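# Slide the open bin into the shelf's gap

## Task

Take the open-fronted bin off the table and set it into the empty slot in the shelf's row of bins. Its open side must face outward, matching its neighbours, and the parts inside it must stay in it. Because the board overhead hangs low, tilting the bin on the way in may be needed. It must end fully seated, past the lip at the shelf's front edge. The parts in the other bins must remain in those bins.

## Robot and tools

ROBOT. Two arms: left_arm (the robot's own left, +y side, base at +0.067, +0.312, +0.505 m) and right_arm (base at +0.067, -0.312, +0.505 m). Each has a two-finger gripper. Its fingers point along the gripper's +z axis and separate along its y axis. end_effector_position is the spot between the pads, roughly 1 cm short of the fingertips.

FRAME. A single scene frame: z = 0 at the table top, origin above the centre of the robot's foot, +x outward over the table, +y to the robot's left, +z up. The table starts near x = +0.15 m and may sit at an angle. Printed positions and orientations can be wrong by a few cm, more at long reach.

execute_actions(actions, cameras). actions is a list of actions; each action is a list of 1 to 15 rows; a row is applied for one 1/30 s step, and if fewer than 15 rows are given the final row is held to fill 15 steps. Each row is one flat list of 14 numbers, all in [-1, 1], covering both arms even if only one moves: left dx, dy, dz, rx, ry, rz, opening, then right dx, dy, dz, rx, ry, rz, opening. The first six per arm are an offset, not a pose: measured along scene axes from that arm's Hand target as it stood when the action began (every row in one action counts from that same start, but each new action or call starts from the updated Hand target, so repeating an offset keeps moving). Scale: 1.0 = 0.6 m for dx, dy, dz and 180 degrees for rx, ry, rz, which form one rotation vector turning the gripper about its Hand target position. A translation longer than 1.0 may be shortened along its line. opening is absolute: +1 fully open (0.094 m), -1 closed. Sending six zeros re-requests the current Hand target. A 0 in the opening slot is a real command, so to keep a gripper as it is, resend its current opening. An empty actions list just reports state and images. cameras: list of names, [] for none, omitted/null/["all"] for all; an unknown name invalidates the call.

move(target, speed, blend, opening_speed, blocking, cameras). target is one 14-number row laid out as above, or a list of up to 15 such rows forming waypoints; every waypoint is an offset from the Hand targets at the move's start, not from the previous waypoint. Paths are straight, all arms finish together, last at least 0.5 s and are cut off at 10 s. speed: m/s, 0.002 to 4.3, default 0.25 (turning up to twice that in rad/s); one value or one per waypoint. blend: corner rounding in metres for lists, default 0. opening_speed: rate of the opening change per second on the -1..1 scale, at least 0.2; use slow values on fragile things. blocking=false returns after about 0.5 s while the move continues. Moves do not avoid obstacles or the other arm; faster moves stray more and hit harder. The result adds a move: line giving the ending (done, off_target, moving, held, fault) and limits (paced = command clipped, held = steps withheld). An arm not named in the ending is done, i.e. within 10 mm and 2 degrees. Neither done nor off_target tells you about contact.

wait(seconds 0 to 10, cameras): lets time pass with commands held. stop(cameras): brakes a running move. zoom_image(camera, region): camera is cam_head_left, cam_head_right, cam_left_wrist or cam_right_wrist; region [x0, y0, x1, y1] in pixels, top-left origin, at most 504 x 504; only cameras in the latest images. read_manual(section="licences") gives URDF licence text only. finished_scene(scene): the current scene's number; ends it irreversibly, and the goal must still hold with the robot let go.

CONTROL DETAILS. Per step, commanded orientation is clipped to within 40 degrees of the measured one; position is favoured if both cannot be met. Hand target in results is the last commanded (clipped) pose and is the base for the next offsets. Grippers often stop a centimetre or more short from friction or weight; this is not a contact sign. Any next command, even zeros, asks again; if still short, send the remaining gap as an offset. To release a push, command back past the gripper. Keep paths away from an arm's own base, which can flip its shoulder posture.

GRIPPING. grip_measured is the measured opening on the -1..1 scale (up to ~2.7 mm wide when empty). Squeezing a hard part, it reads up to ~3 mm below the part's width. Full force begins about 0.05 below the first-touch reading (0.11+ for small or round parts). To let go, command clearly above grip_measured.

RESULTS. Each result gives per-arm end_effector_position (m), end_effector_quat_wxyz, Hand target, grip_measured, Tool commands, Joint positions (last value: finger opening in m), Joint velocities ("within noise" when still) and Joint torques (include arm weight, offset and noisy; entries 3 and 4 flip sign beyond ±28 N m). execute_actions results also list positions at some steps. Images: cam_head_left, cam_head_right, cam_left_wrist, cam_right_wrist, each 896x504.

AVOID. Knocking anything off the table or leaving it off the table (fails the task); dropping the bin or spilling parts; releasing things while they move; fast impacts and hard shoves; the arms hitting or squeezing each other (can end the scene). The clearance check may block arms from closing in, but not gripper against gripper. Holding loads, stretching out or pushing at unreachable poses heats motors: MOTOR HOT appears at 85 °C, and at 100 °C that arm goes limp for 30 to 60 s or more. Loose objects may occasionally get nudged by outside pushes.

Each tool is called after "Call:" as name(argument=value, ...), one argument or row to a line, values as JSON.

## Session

Call:
execute_actions(
  actions=[],
)

Call:
zoom_image(
  camera="cam_head_left",
  region=[310, 150, 710, 450],
)

Scene clock: 0.00 s.
left_arm: end_effector_position=(+0.8157, +0.8454, +0.1625) grip_measured=+1.000 end_effector_quat_wxyz=(-0.580, +0.387, -0.716, -0.034) | right_arm: end_effector_position=(+0.5041, -0.2380, +0.1327) grip_measured=+1.000 end_effector_quat_wxyz=(+0.133, +0.191, +0.955, -0.185)
Joint positions: left_arm=[-1.317 1.909 1.833 0.76 0.065 -0.643 0.094] | right_arm=[-0.868 1.771 0.827 0.607 0.983 0.15 0.094]
Joint velocities: within noise
Joint torques (N m): no reading
Heat: left arm: hottest waist 27 °C; right arm: hottest waist 29 °C.
Hand target: left_arm +0.8250, +0.8488, +0.1758; +0.591, -0.381, +0.710, +0.034 | right_arm +0.5024, -0.2381, +0.1331; +0.132, +0.190, +0.955, -0.185
Tool commands: left_gripper/opening=+1.0 right_gripper/opening=+1.0

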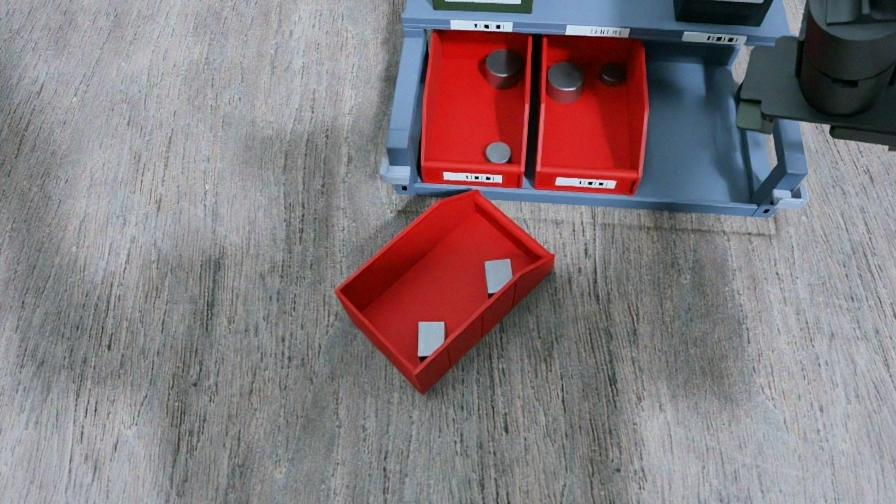

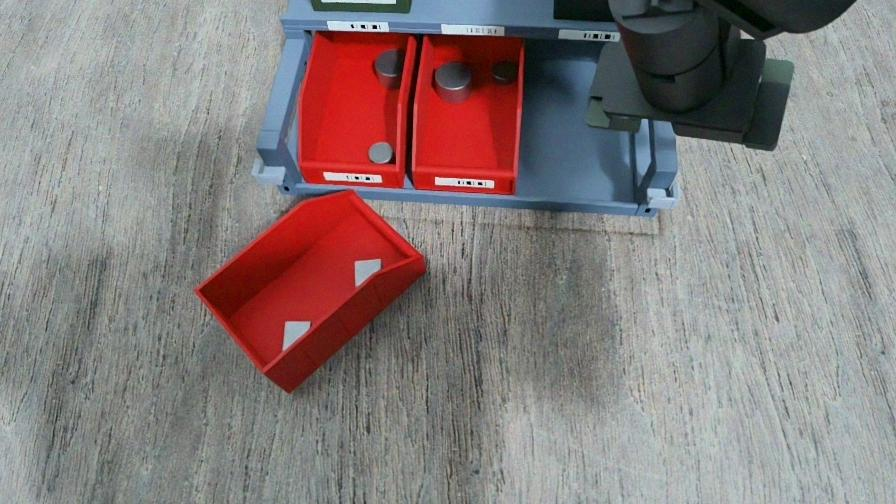

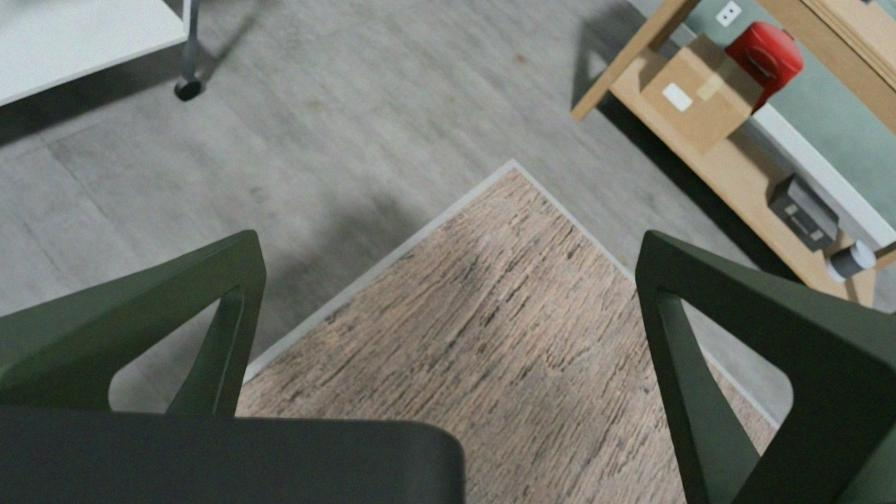

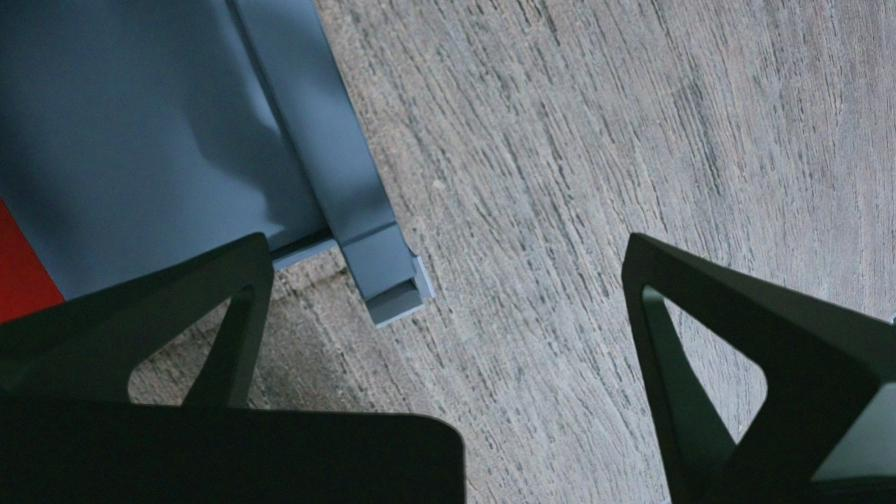

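Scaled by 1.260 from the camera's 896x504 image, which has a finer 1280x720 frame.

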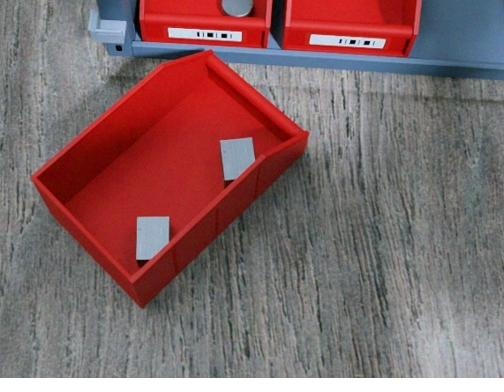

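Call:
move(
  target=[
    [0,0,0,0,0,0,1, -0.02,0.03,0.19,0.02,0.033,0.092,1],
    [0,0,0,0,0,0,1, -0.065,0.453,0.012,0.0820,0.1313,0.3683,-0.15],
  ],
  speed=0.35,
  blend=0.04,
)

Call:
zoom_image(
  camera="cam_right_wrist",
  region=[250, 0, 700, 400],
)

Call:
zoom_image(
  camera="cam_head_right",
  region=[250, 0, 700, 280],
)

Scene clock: 61.50 s.
left_arm: end_effector_position=(+0.8157, +0.8454, +0.1625) grip_measured=+1.000 end_effector_quat_wxyz=(-0.580, +0.387, -0.716, -0.034) | right_arm: end_effector_position=(+0.4659, +0.0231, +0.1353) grip_measured=-0.147 end_effector_quat_wxyz=(-0.002, -0.369, +0.929, -0.006)
Joint positions: left_arm=[-1.317 1.909 1.833 0.76 0.065 -0.643 0.094] | right_arm=[-0.549 2.039 1.182 -0.01 0.83 -0.464 0.04]
Joint velocities: within noise
Joint torques (N m): left_arm=[3.55 -22.89 6.3 2.1 0 0.06] | right_arm=[16.73 -13.63 0.44 0.05 -0.13 -0.15]
Heat: left arm: hottest shoulder 34 °C; right arm: hottest waist 30 °C.
Hand target: left_arm +0.8250, +0.8488, +0.1758; +0.591, -0.381, +0.710, +0.034 | right_arm +0.4632, +0.0336, +0.1402; +0.000, -0.383, +0.924, +0.000
Off the commanded pose: left_arm 0.017 m, 2 deg | right_arm 0.012 m, 2 deg.
move: off_target (left_arm, right_arm); target 2's new opening was sent with right_arm's hand 0.012 m and 2 deg from that target

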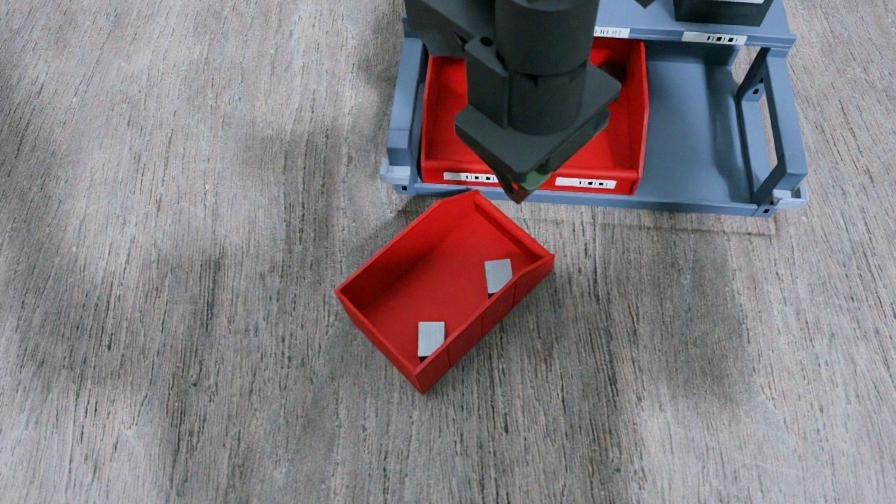

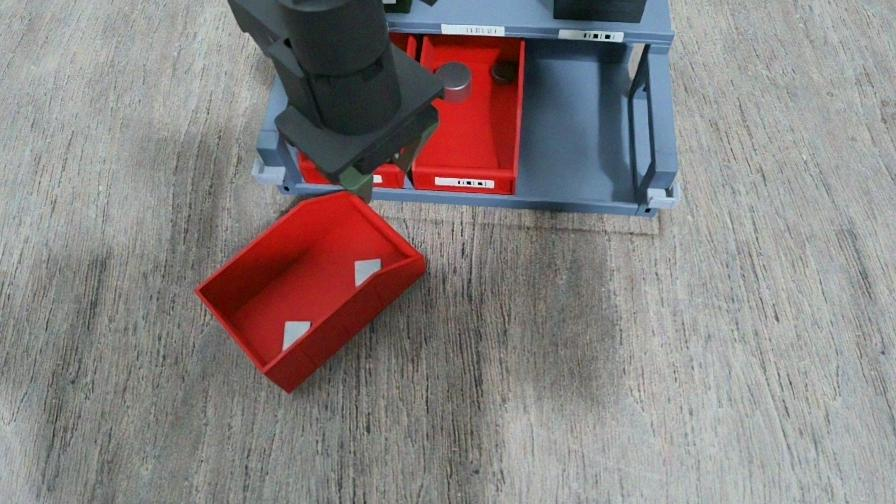

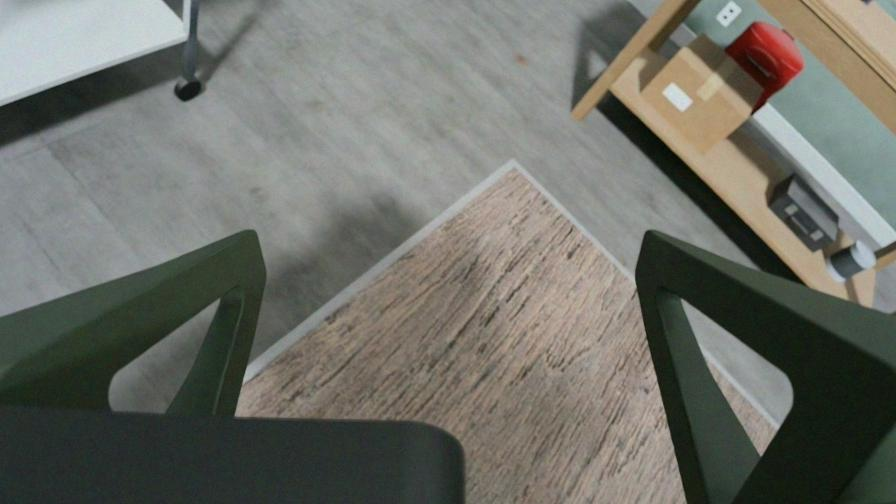

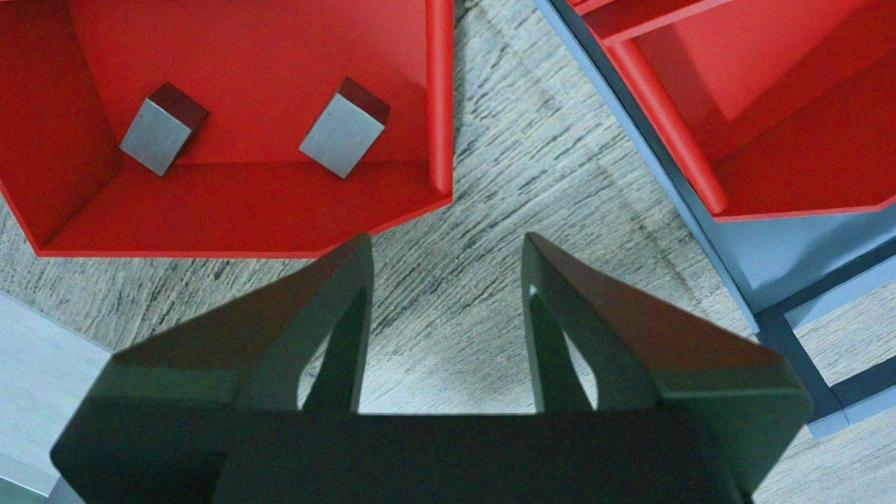

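Scaled by 1.120 from the camera's 896x504 image, which has a finer 1280x720 frame.

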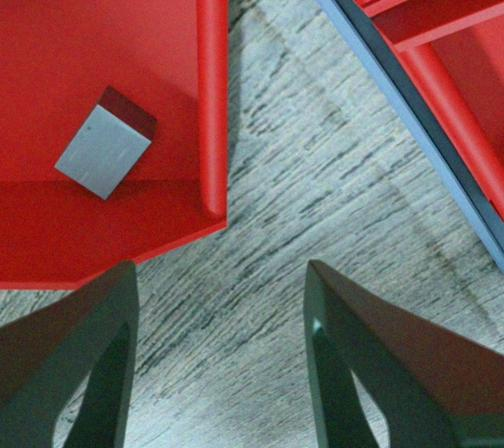

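Scaled by 1.120 from the camera's 896x504 image, which has a finer 1280x720 frame.

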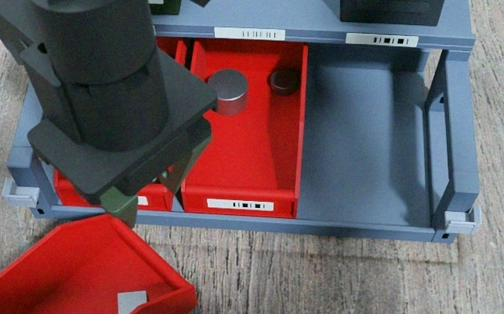

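Call:
move(
  target=[-0.625,-0.333,0.207,0,0,0,1, 0.013,0.0107,-0.147,0,0,0,-0.36],
  speed=[0.25],
)

Call:
zoom_image(
  camera="cam_right_wrist",
  region=[250, 0, 700, 400],
)

Scene clock: 82.30 s.
left_arm: end_effector_position=(+0.4533, +0.6473, +0.2890) grip_measured=+1.000 end_effector_quat_wxyz=(-0.508, +0.416, -0.753, -0.047) | right_arm: end_effector_position=(+0.4713, +0.0473, +0.0633) grip_measured=-0.357 end_effector_quat_wxyz=(+0.003, -0.382, +0.924, +0.005)
Joint positions: left_arm=[-1.17 1.486 0.449 1.558 0.19 -0.697 0.094] | right_arm=[-0.616 2.205 1.345 0.056 0.762 -0.572 0.03]
Joint velocities: within noise
Joint torques (N m): left_arm=[3.02 -12.86 -3.73 2.44 0.11 -0.09] | right_arm=[14.68 -13.86 0.18 0.81 -0.21 -0.18]
Heat: left arm: hottest shoulder 35 °C; right arm: hottest waist 31 °C.
Hand target: left_arm +0.4501, +0.6489, +0.2999; +0.591, -0.381, +0.710, +0.034 | right_arm +0.4708, +0.0402, +0.0521; +0.000, -0.383, +0.924, +0.000
Off the commanded pose: left_arm 0.012 m, 12 deg | right_arm 0.013 m, 1 deg.
joint sent to its limit (left arm) — joint 4 (wrist pitch), upper limit. The joint targets are off in orientation, not in position.
move: off_target (left_arm, right_arm)

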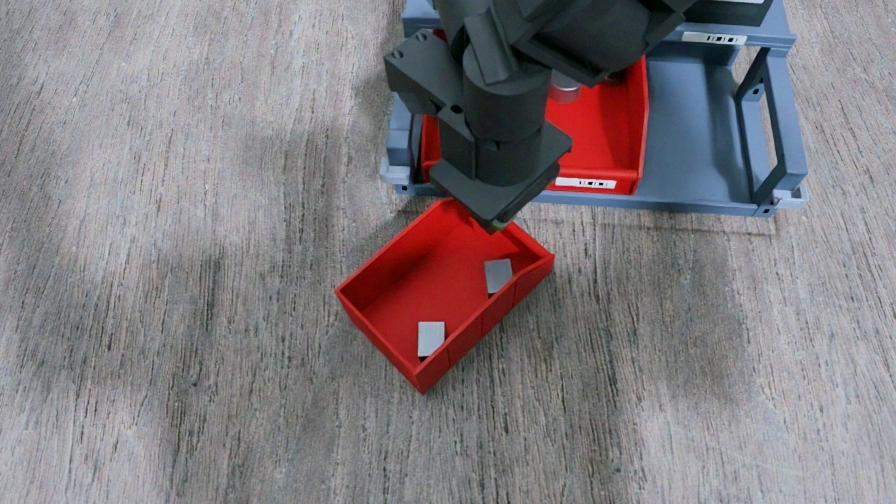

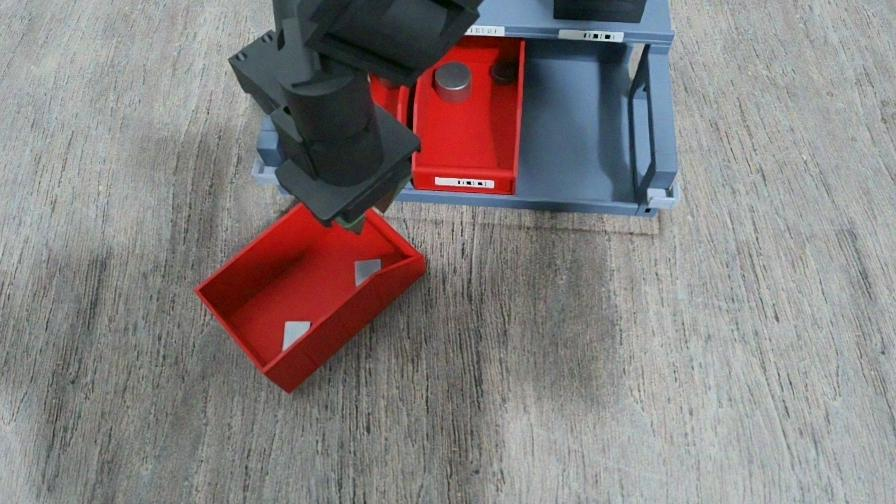

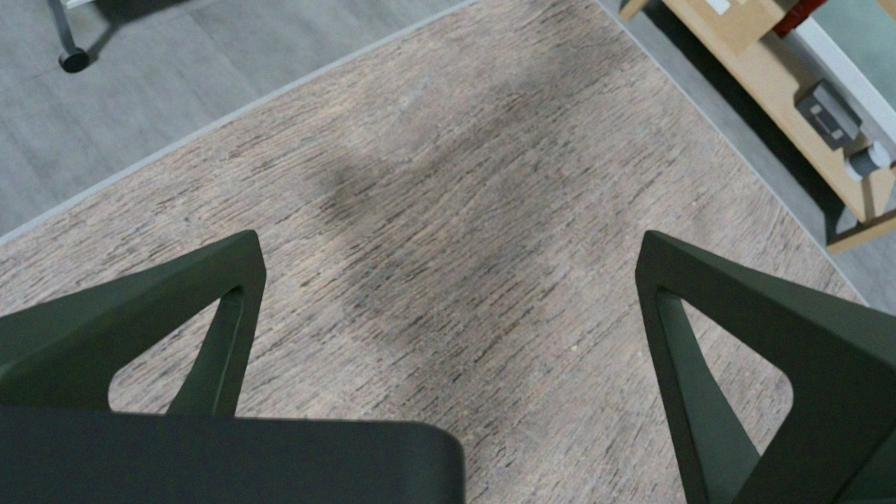

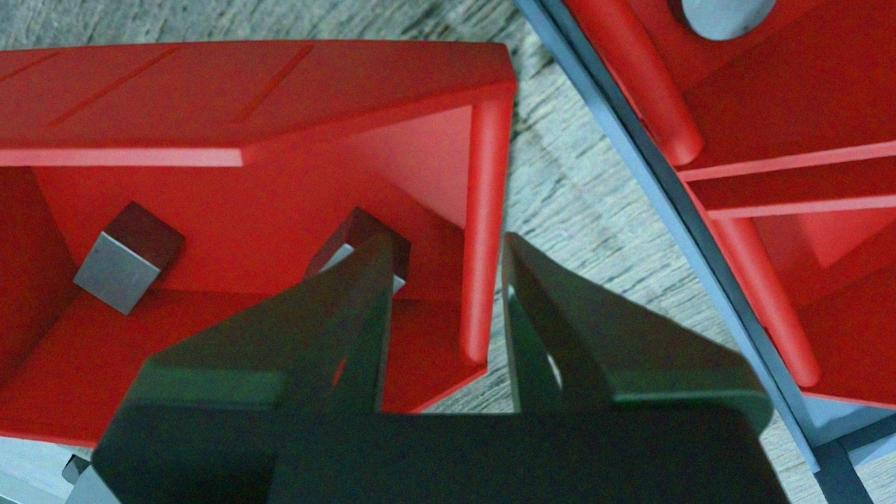

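Scaled by 1.120 from the camera's 896x504 image, which has a finer 1280x720 frame.

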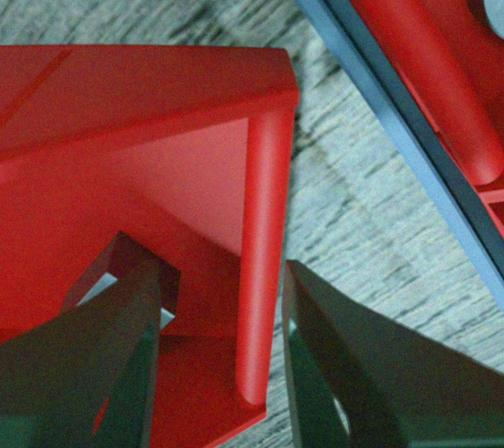

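Call:
move(
  target=[0,0,0,0,0,0,1, 0.0013,-0.0207,-0.025,0,0,-0.0067,-0.468],
  speed=0.1,
  cameras=["cam_right_wrist"],
)

Call:
zoom_image(
  camera="cam_right_wrist",
  region=[300, 50, 650, 400],
)

Scene clock: 97.50 s.
left_arm: end_effector_position=(+0.4533, +0.6474, +0.2890) grip_measured=+1.000 end_effector_quat_wxyz=(-0.508, +0.416, -0.752, -0.047) | right_arm: end_effector_position=(+0.4729, +0.0329, +0.0466) grip_measured=-0.465 end_effector_quat_wxyz=(+0.002, -0.372, +0.928, +0.003)
Joint positions: left_arm=[-1.17 1.486 0.449 1.558 0.19 -0.699 0.094] | right_arm=[-0.652 2.212 1.345 0.085 0.739 -0.582 0.025]
Joint velocities: within noise
Joint torques (N m): left_arm=[3.25 -12.75 -3.55 2.45 0.09 -0.08] | right_arm=[14.68 -13.86 -0.05 0.81 -0.21 -0.15]
Heat: left arm: hottest shoulder 34 °C; right arm: hottest waist 31 °C.
Hand target: left_arm +0.4500, +0.6490, +0.2999; +0.591, -0.381, +0.710, +0.034 | right_arm +0.4716, +0.0278, +0.0371; +0.000, -0.373, +0.928, +0.000
Off the commanded pose: left_arm 0.011 m, 12 deg | right_arm 0.011 m, 1 deg.
joint sent to its limit (left arm) — joint 4 (wrist pitch), upper limit. The joint targets are off in orientation, not in position.
move: off_target (left_arm, right_arm)
Images, in order (width x height): cam_right_wrist 896x504.

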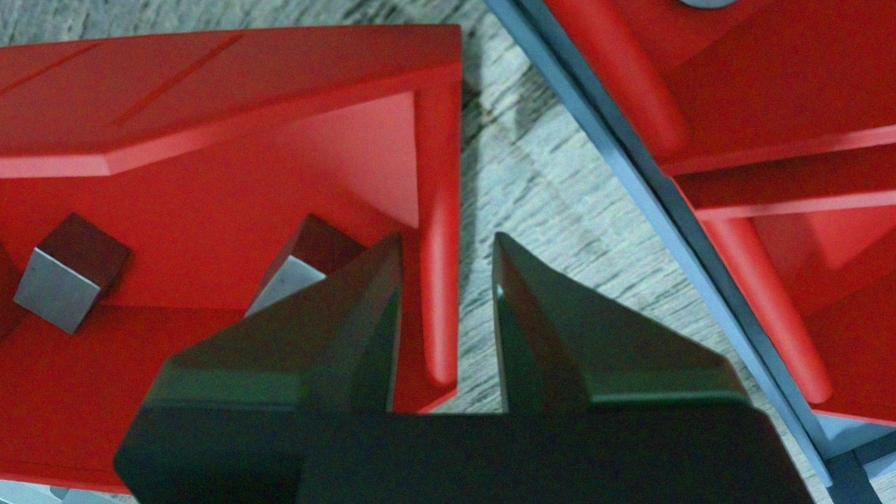

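Scaled by 1.440 from the camera's 896x504 image, which has a finer 1280x720 frame.

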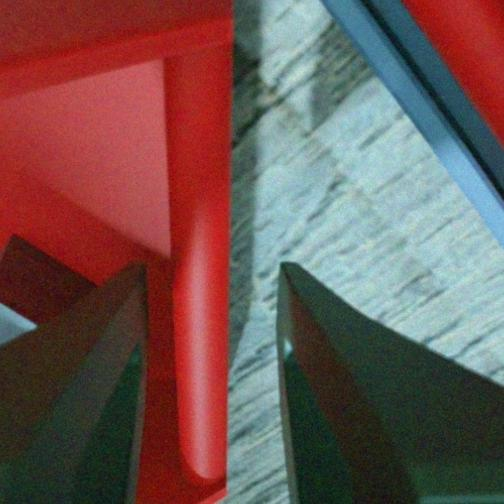

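Call:
move(
  target=[0,0,0,0,0,0,1, 0.0007,-0.003,-0.056,0,0,0,-0.468],
  speed=0.06,
  cameras=["cam_right_wrist","cam_head_left"],
)

Call:
zoom_image(
  camera="cam_right_wrist",
  region=[300, 50, 650, 400],
)

Scene clock: 104.57 s.
left_arm: end_effector_position=(+0.4533, +0.6474, +0.2890) grip_measured=+1.000 end_effector_quat_wxyz=(-0.508, +0.416, -0.752, -0.047) | right_arm: end_effector_position=(+0.4737, +0.0341, +0.0177) grip_measured=-0.466 end_effector_quat_wxyz=(+0.004, -0.374, +0.928, +0.006)
Joint positions: left_arm=[-1.17 1.486 0.449 1.558 0.19 -0.699 0.094] | right_arm=[-0.683 2.268 1.402 0.106 0.711 -0.618 0.025]
Joint velocities: within noise
Joint torques (N m): left_arm=[3.31 -12.75 -3.54 2.44 0.1 -0.08] | right_arm=[14.1 -13.39 0.31 0.87 -0.18 -0.14]
Heat: left arm: hottest shoulder 34 °C; right arm: hottest waist 31 °C.
Hand target: left_arm +0.4500, +0.6490, +0.2999; +0.591, -0.381, +0.710, +0.034 | right_arm +0.4721, +0.0258, +0.0034; +0.000, -0.373, +0.928, +0.000
Off the commanded pose: left_arm 0.011 m, 12 deg | right_arm 0.016 m, 1 deg.
joint sent to its limit (left arm) — joint 4 (wrist pitch), upper limit. The joint targets are off in orientation, not in position.
move: off_target (left_arm, right_arm)
Images, in order (width x height): cam_head_left 896x504, cam_right_wrist 896x504.

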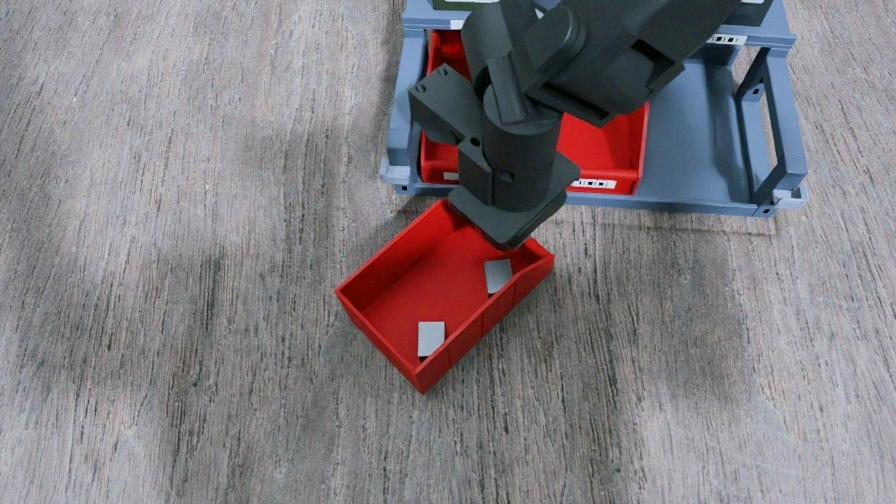

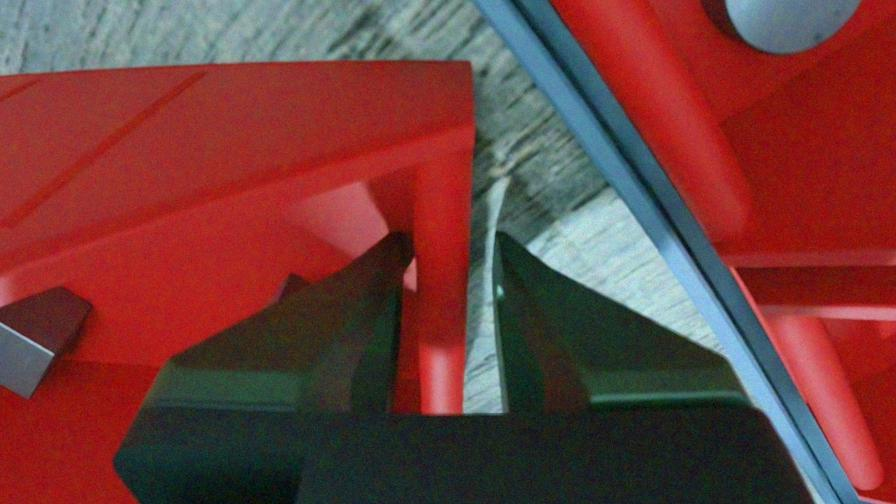

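Scaled by 1.440 from the camera's 896x504 image, which has a finer 1280x720 frame.

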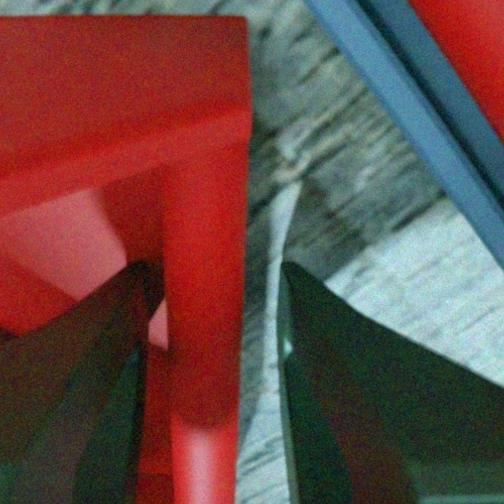

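Call:
move(
  target=[0,0,0,0,0,0,1, 0,0.004,0.01,0,0,0,-1],
  speed=0.05,
  opening_speed=0.6,
  cameras=["cam_right_wrist"],
)

Scene clock: 109.23 s.
left_arm: end_effector_position=(+0.4533, +0.6474, +0.2890) grip_measured=+1.000 end_effector_quat_wxyz=(-0.508, +0.416, -0.752, -0.047) | right_arm: end_effector_position=(+0.4737, +0.0346, +0.0180) grip_measured=-0.813 end_effector_quat_wxyz=(+0.004, -0.374, +0.927, +0.006)
Joint positions: left_arm=[-1.17 1.486 0.449 1.558 0.19 -0.699 0.094] | right_arm=[-0.683 2.268 1.402 0.106 0.711 -0.619 0.009]
Joint velocities: within noise
Joint torques (N m): left_arm=[3.31 -12.75 -3.55 2.44 0.09 -0.08] | right_arm=[14.8 -13.98 -0.12 0.59 0.09 -0.06]
Heat: left arm: hottest shoulder 33 °C; right arm: hottest waist 31 °C.
Hand target: left_arm +0.4500, +0.6490, +0.2999; +0.591, -0.381, +0.710, +0.034 | right_arm +0.4721, +0.0283, +0.0095; +0.000, -0.373, +0.928, +0.000
Off the commanded pose: left_arm 0.011 m, 12 deg | right_arm 0.011 m, 1 deg.
joint sent to its limit (left arm) — joint 4 (wrist pitch), upper limit. The joint targets are off in orientation, not in position.
move: off_target (left_arm, right_arm)
Images, in order (width x height): cam_right_wrist 896x504.

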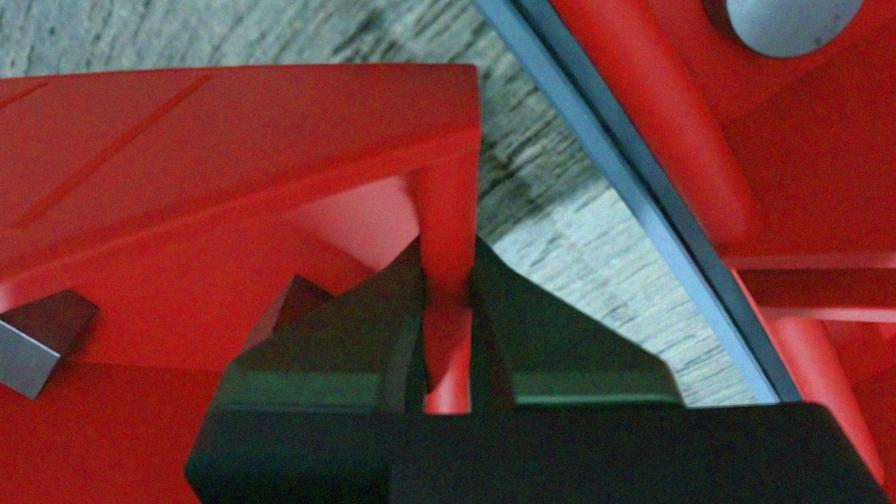

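Call:
move(
  target=[
    [0,0,0,0,0,0,1, -0.0535,-0.0138,0.2008,0,0,0,-1],
    [0,0,0,0,0,0,1, -0.170,-0.097,0.276,0,0,-0.389,-1],
    [0,0,0,0,0,0,1, -0.187,-0.2305,0.276,-0.0971,0.0447,-0.7557,-1],
  ],
  speed=[0.1,0.22,0.22],
  blend=0.03,
)

Call:
zoom_image(
  camera="cam_head_left",
  region=[380, 0, 820, 240],
)

Call:
zoom_image(
  camera="cam_head_right",
  region=[250, 0, 690, 240],
)

Scene clock: 130.87 s.
left_arm: end_effector_position=(+0.4533, +0.6474, +0.2890) grip_measured=+1.000 end_effector_quat_wxyz=(-0.508, +0.416, -0.752, -0.047) | right_arm: end_effector_position=(+0.3605, -0.1041, +0.1690) grip_measured=-0.813 end_effector_quat_wxyz=(-0.095, +0.716, +0.686, -0.089)
Joint positions: left_arm=[-1.17 1.486 0.449 1.558 0.19 -0.699 0.094] | right_arm=[-0.679 1.785 0.812 -0.116 0.646 1.973 0.009]
Joint velocities: within noise
Joint torques (N m): left_arm=[3.37 -12.75 -3.55 2.44 0.09 -0.08] | right_arm=[10.17 -14.51 -3.08 -0.39 -0.09 0.17]
Heat: left arm: hottest shoulder 32 °C; right arm: hottest waist 32 °C.
Hand target: left_arm +0.4500, +0.6490, +0.2999; +0.591, -0.381, +0.710, +0.034 | right_arm +0.3600, -0.1100, +0.1751; -0.095, +0.720, +0.681, -0.090
Off the commanded pose: left_arm 0.011 m, 12 deg | right_arm 0.009 m, 1 deg.
joint sent to its limit (left arm) — joint 4 (wrist pitch), upper limit. The joint targets are off in orientation, not in position.
move: off_target (left_arm)

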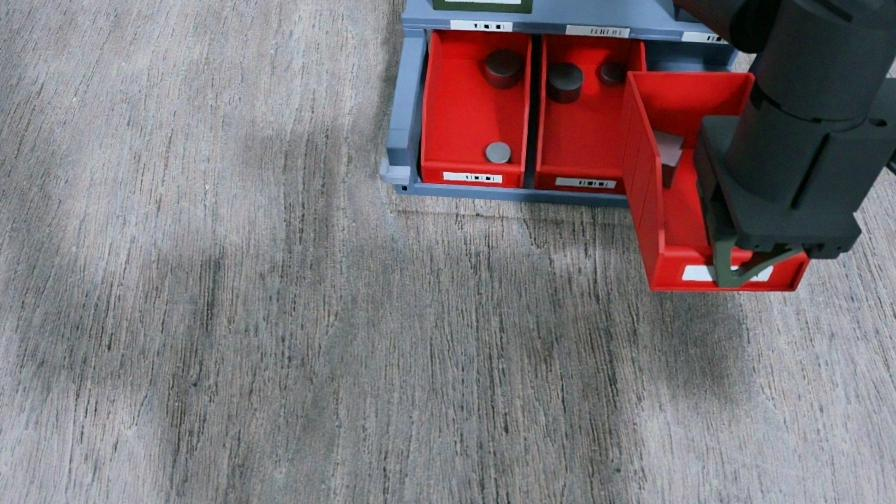

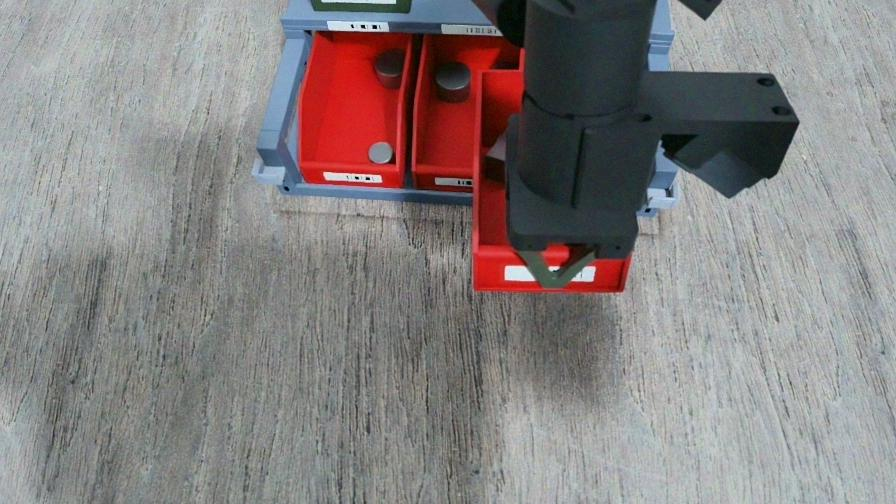

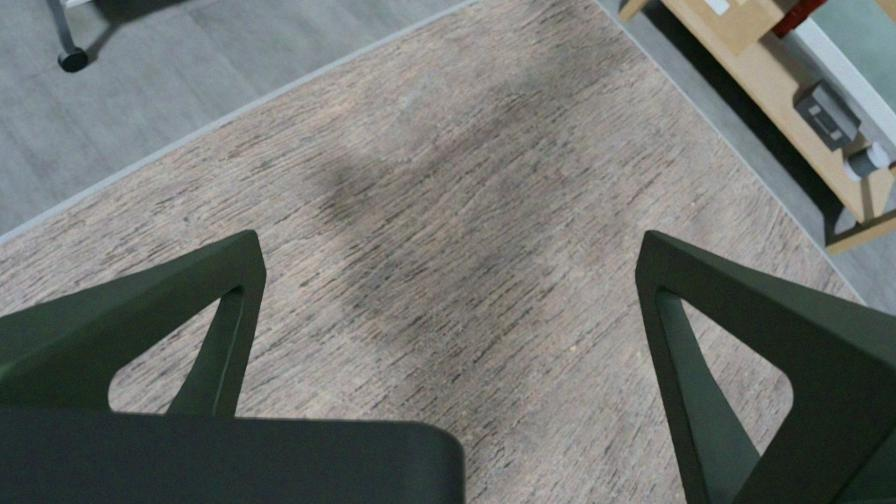

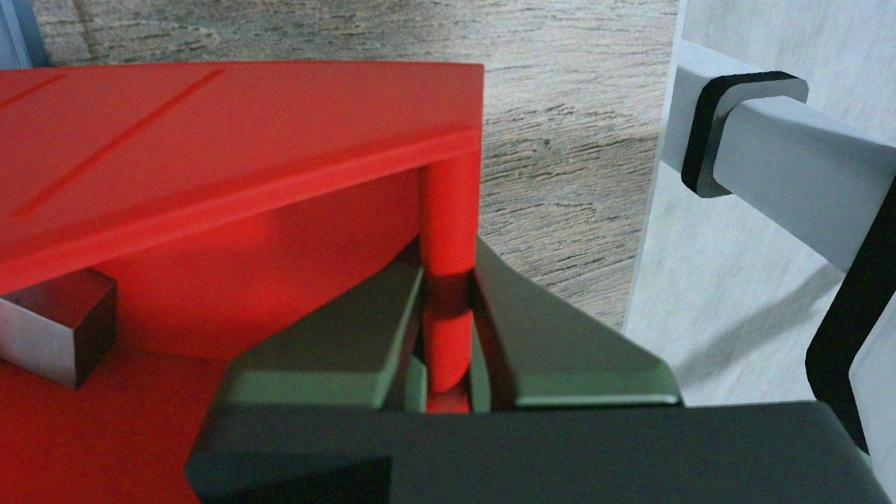

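Scaled by 1.145 from the camera's 896x504 image, which has a finer 1280x720 frame.

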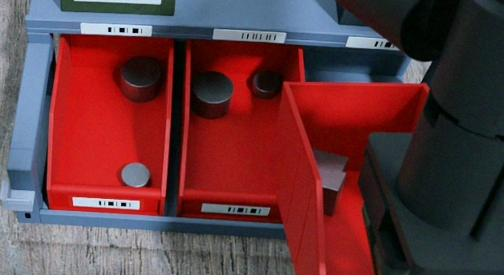

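Scaled by 1.145 from the camera's 896x504 image, which has a finer 1280x720 frame.

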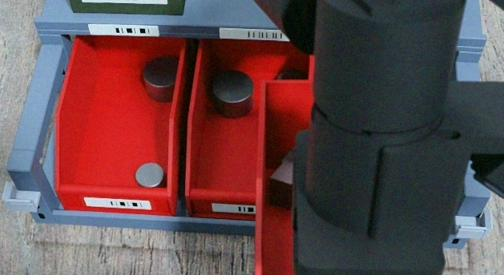

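Call:
move(
  target=[0,0,0,0,0,0,1, 0.1,-0.0633,-0.015,0,0,-0.01,-1],
  speed=0.12,
  cameras=["cam_head_left","cam_head_right","cam_right_wrist"],
)

Call:
zoom_image(
  camera="cam_head_left",
  region=[560, 0, 840, 260],
)

Call:
zoom_image(
  camera="cam_head_right",
  region=[430, 0, 710, 260],
)

Scene clock: 161.63 s.
left_arm: end_effector_position=(+0.4533, +0.6474, +0.2890) grip_measured=+1.000 end_effector_quat_wxyz=(-0.508, +0.416, -0.752, -0.047) | right_arm: end_effector_position=(+0.4110, -0.1459, +0.1624) grip_measured=-0.813 end_effector_quat_wxyz=(-0.098, +0.733, +0.667, -0.094)
Joint positions: left_arm=[-1.17 1.486 0.449 1.558 0.19 -0.699 0.094] | right_arm=[-0.777 1.685 0.869 -0.226 0.591 1.927 0.009]
Joint velocities: within noise
Joint torques (N m): left_arm=[3.31 -12.81 -3.55 2.45 0.09 -0.08] | right_arm=[9.41 -15.44 -0.87 -0.42 -0.07 -0.14]
Heat: left arm: hottest shoulder 31 °C; right arm: hottest waist 31 °C.
Hand target: left_arm +0.4500, +0.6490, +0.2999; +0.591, -0.381, +0.710, +0.034 | right_arm +0.4200, -0.1480, +0.1660; -0.096, +0.731, +0.670, -0.088
Off the commanded pose: left_arm 0.011 m, 12 deg | right_arm 0.010 m, 1 deg.
joint sent to its limit (left arm) — joint 4 (wrist pitch), upper limit. The joint targets are off in orientation, not in position.
move: off_target (left_arm)
Images, in order (width x height): cam_head_left 896x504, cam_head_right 896x504, cam_right_wrist 896x504.

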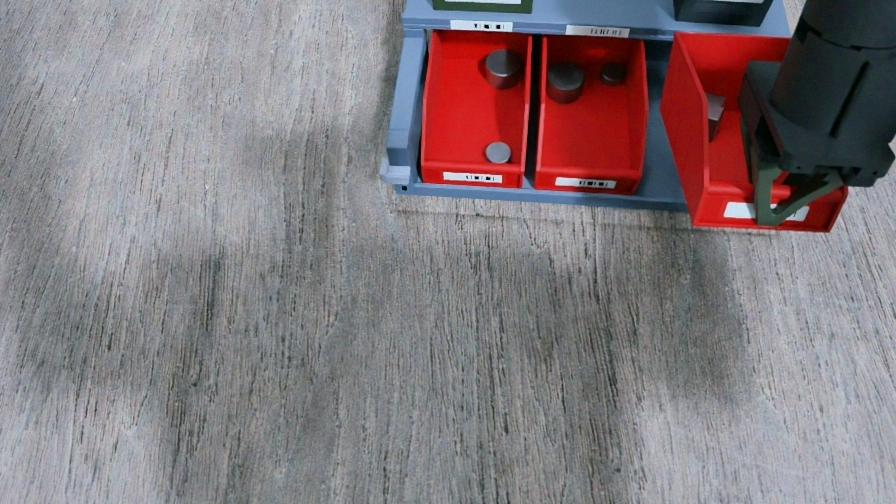

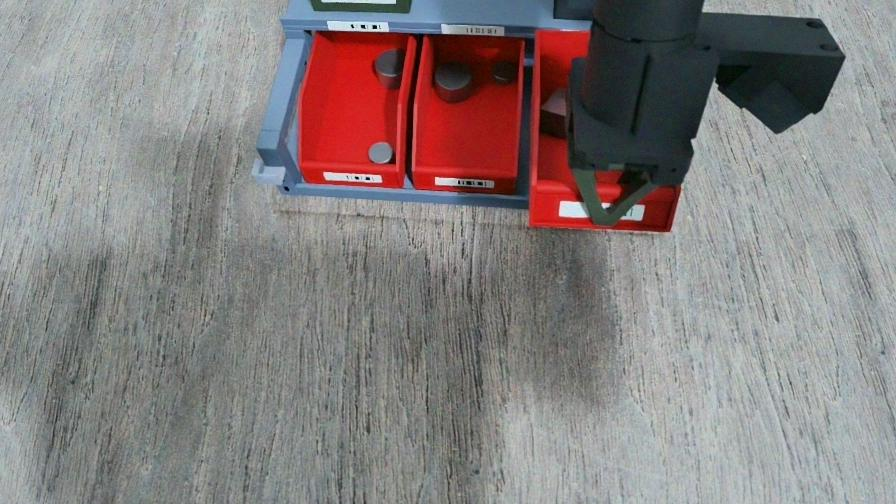

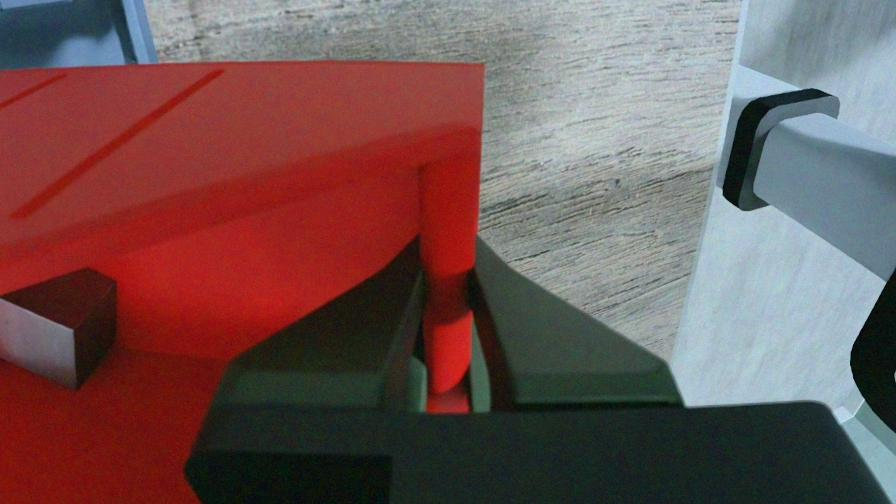

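Scaled by 1.800 from the camera's 896x504 image, which has a finer 1280x720 frame.

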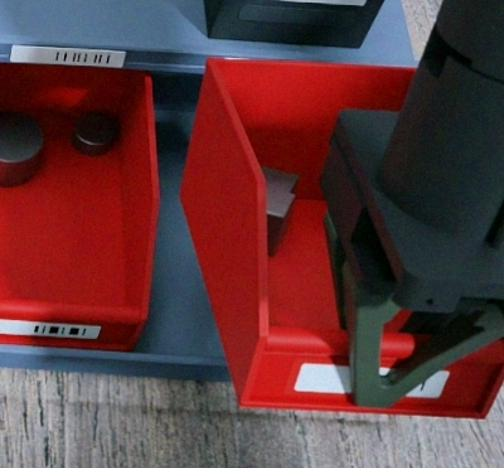

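Scaled by 1.800 from the camera's 896x504 image, which has a finer 1280x720 frame.

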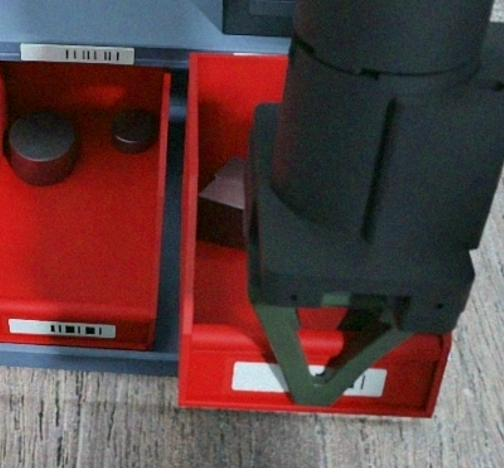

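Call:
move(
  target=[0,0,0,0,0,0,1, 0.039,-0.0033,-0.104,0,0,0,-1],
  speed=0.09,
  cameras=["cam_head_left","cam_head_right","cam_right_wrist"],
)

Call:
zoom_image(
  camera="cam_head_left",
  region=[580, 20, 840, 260],
)

Call:
zoom_image(
  camera="cam_head_right",
  region=[450, 20, 710, 260],
)

Scene clock: 182.73 s.
left_arm: end_effector_position=(+0.4533, +0.6474, +0.2890) grip_measured=+1.000 end_effector_quat_wxyz=(-0.508, +0.416, -0.752, -0.047) | right_arm: end_effector_position=(+0.4352, -0.1504, +0.1044) grip_measured=-0.813 end_effector_quat_wxyz=(-0.100, +0.731, +0.668, -0.097)
Joint positions: left_arm=[-1.17 1.486 0.449 1.558 0.19 -0.699 0.094] | right_arm=[-0.861 1.802 1.005 -0.206 0.547 1.843 0.009]
Joint velocities: within noise
Joint torques (N m): left_arm=[3.31 -12.75 -3.54 2.44 0.09 -0.08] | right_arm=[9.76 -15.27 -0.83 0.28 -0.09 -0.15]
Heat: left arm: hottest shoulder 31 °C; right arm: hottest waist 31 °C.
Hand target: left_arm +0.4500, +0.6490, +0.2999; +0.591, -0.381, +0.710, +0.034 | right_arm +0.4433, -0.1500, +0.1036; -0.096, +0.731, +0.670, -0.088
Off the commanded pose: left_arm 0.011 m, 12 deg | right_arm 0.008 m, 1 deg.
joint sent to its limit (left arm) — joint 4 (wrist pitch), upper limit. The joint targets are off in orientation, not in position.
move: off_target (left_arm)
Images, in order (width x height): cam_head_left 896x504, cam_head_right 896x504, cam_right_wrist 896x504.

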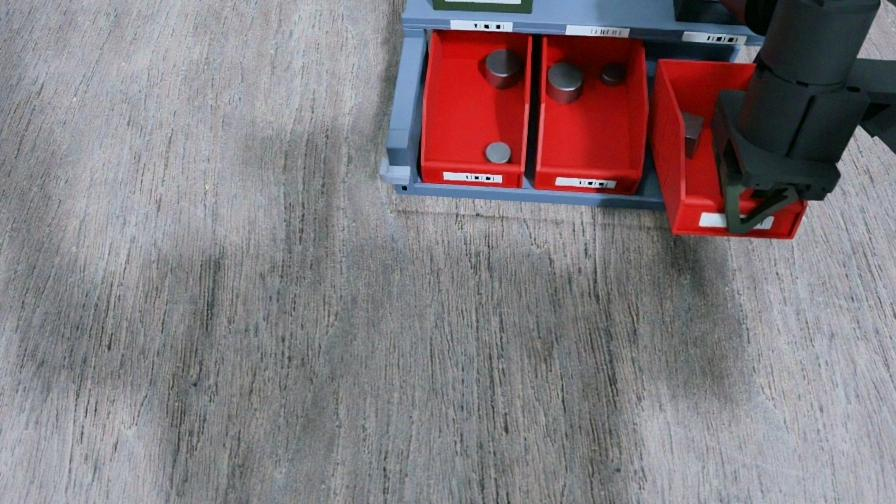

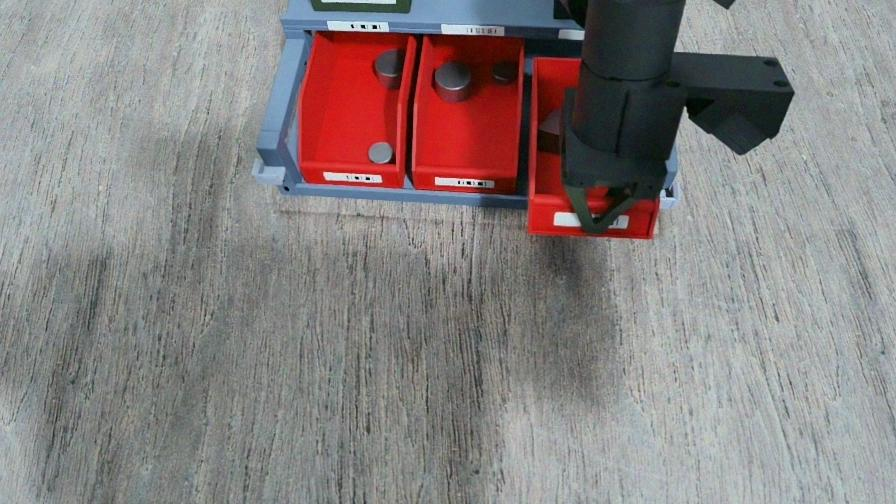

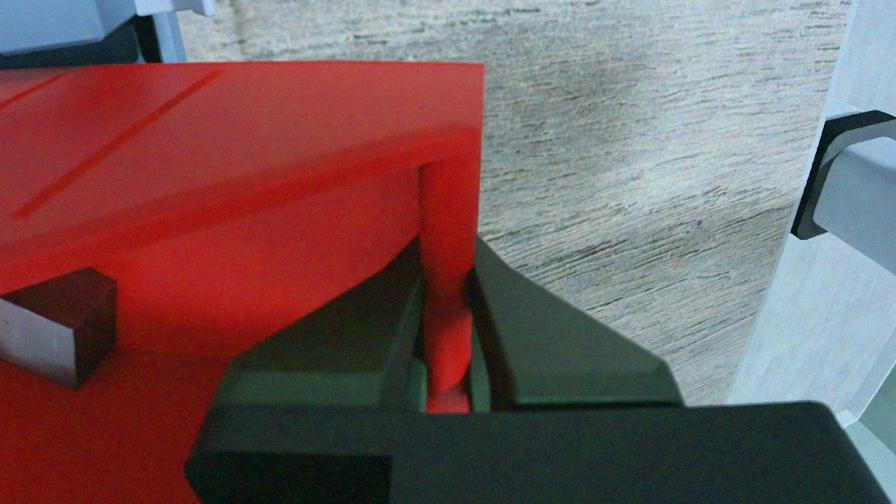

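Scaled by 1.938 from the camera's 896x504 image, which has a finer 1280x720 frame.

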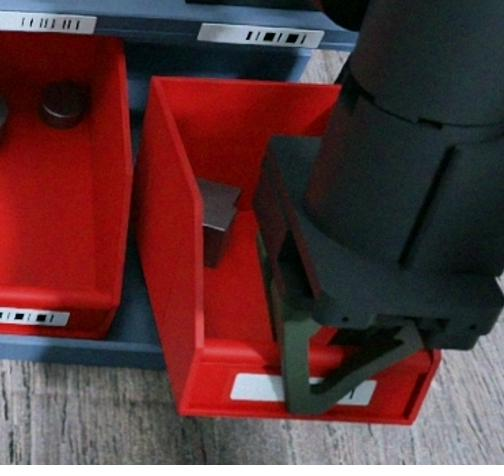

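Scaled by 1.938 from the camera's 896x504 image, which has a finer 1280x720 frame.

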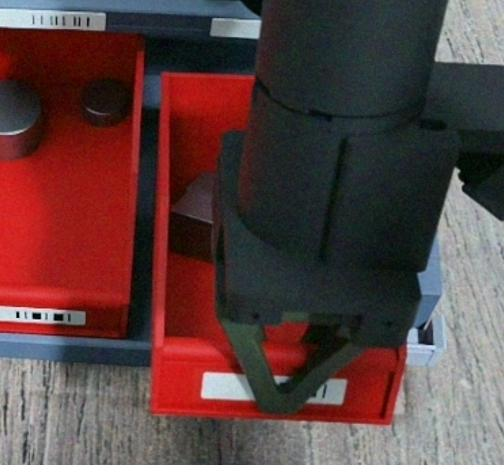

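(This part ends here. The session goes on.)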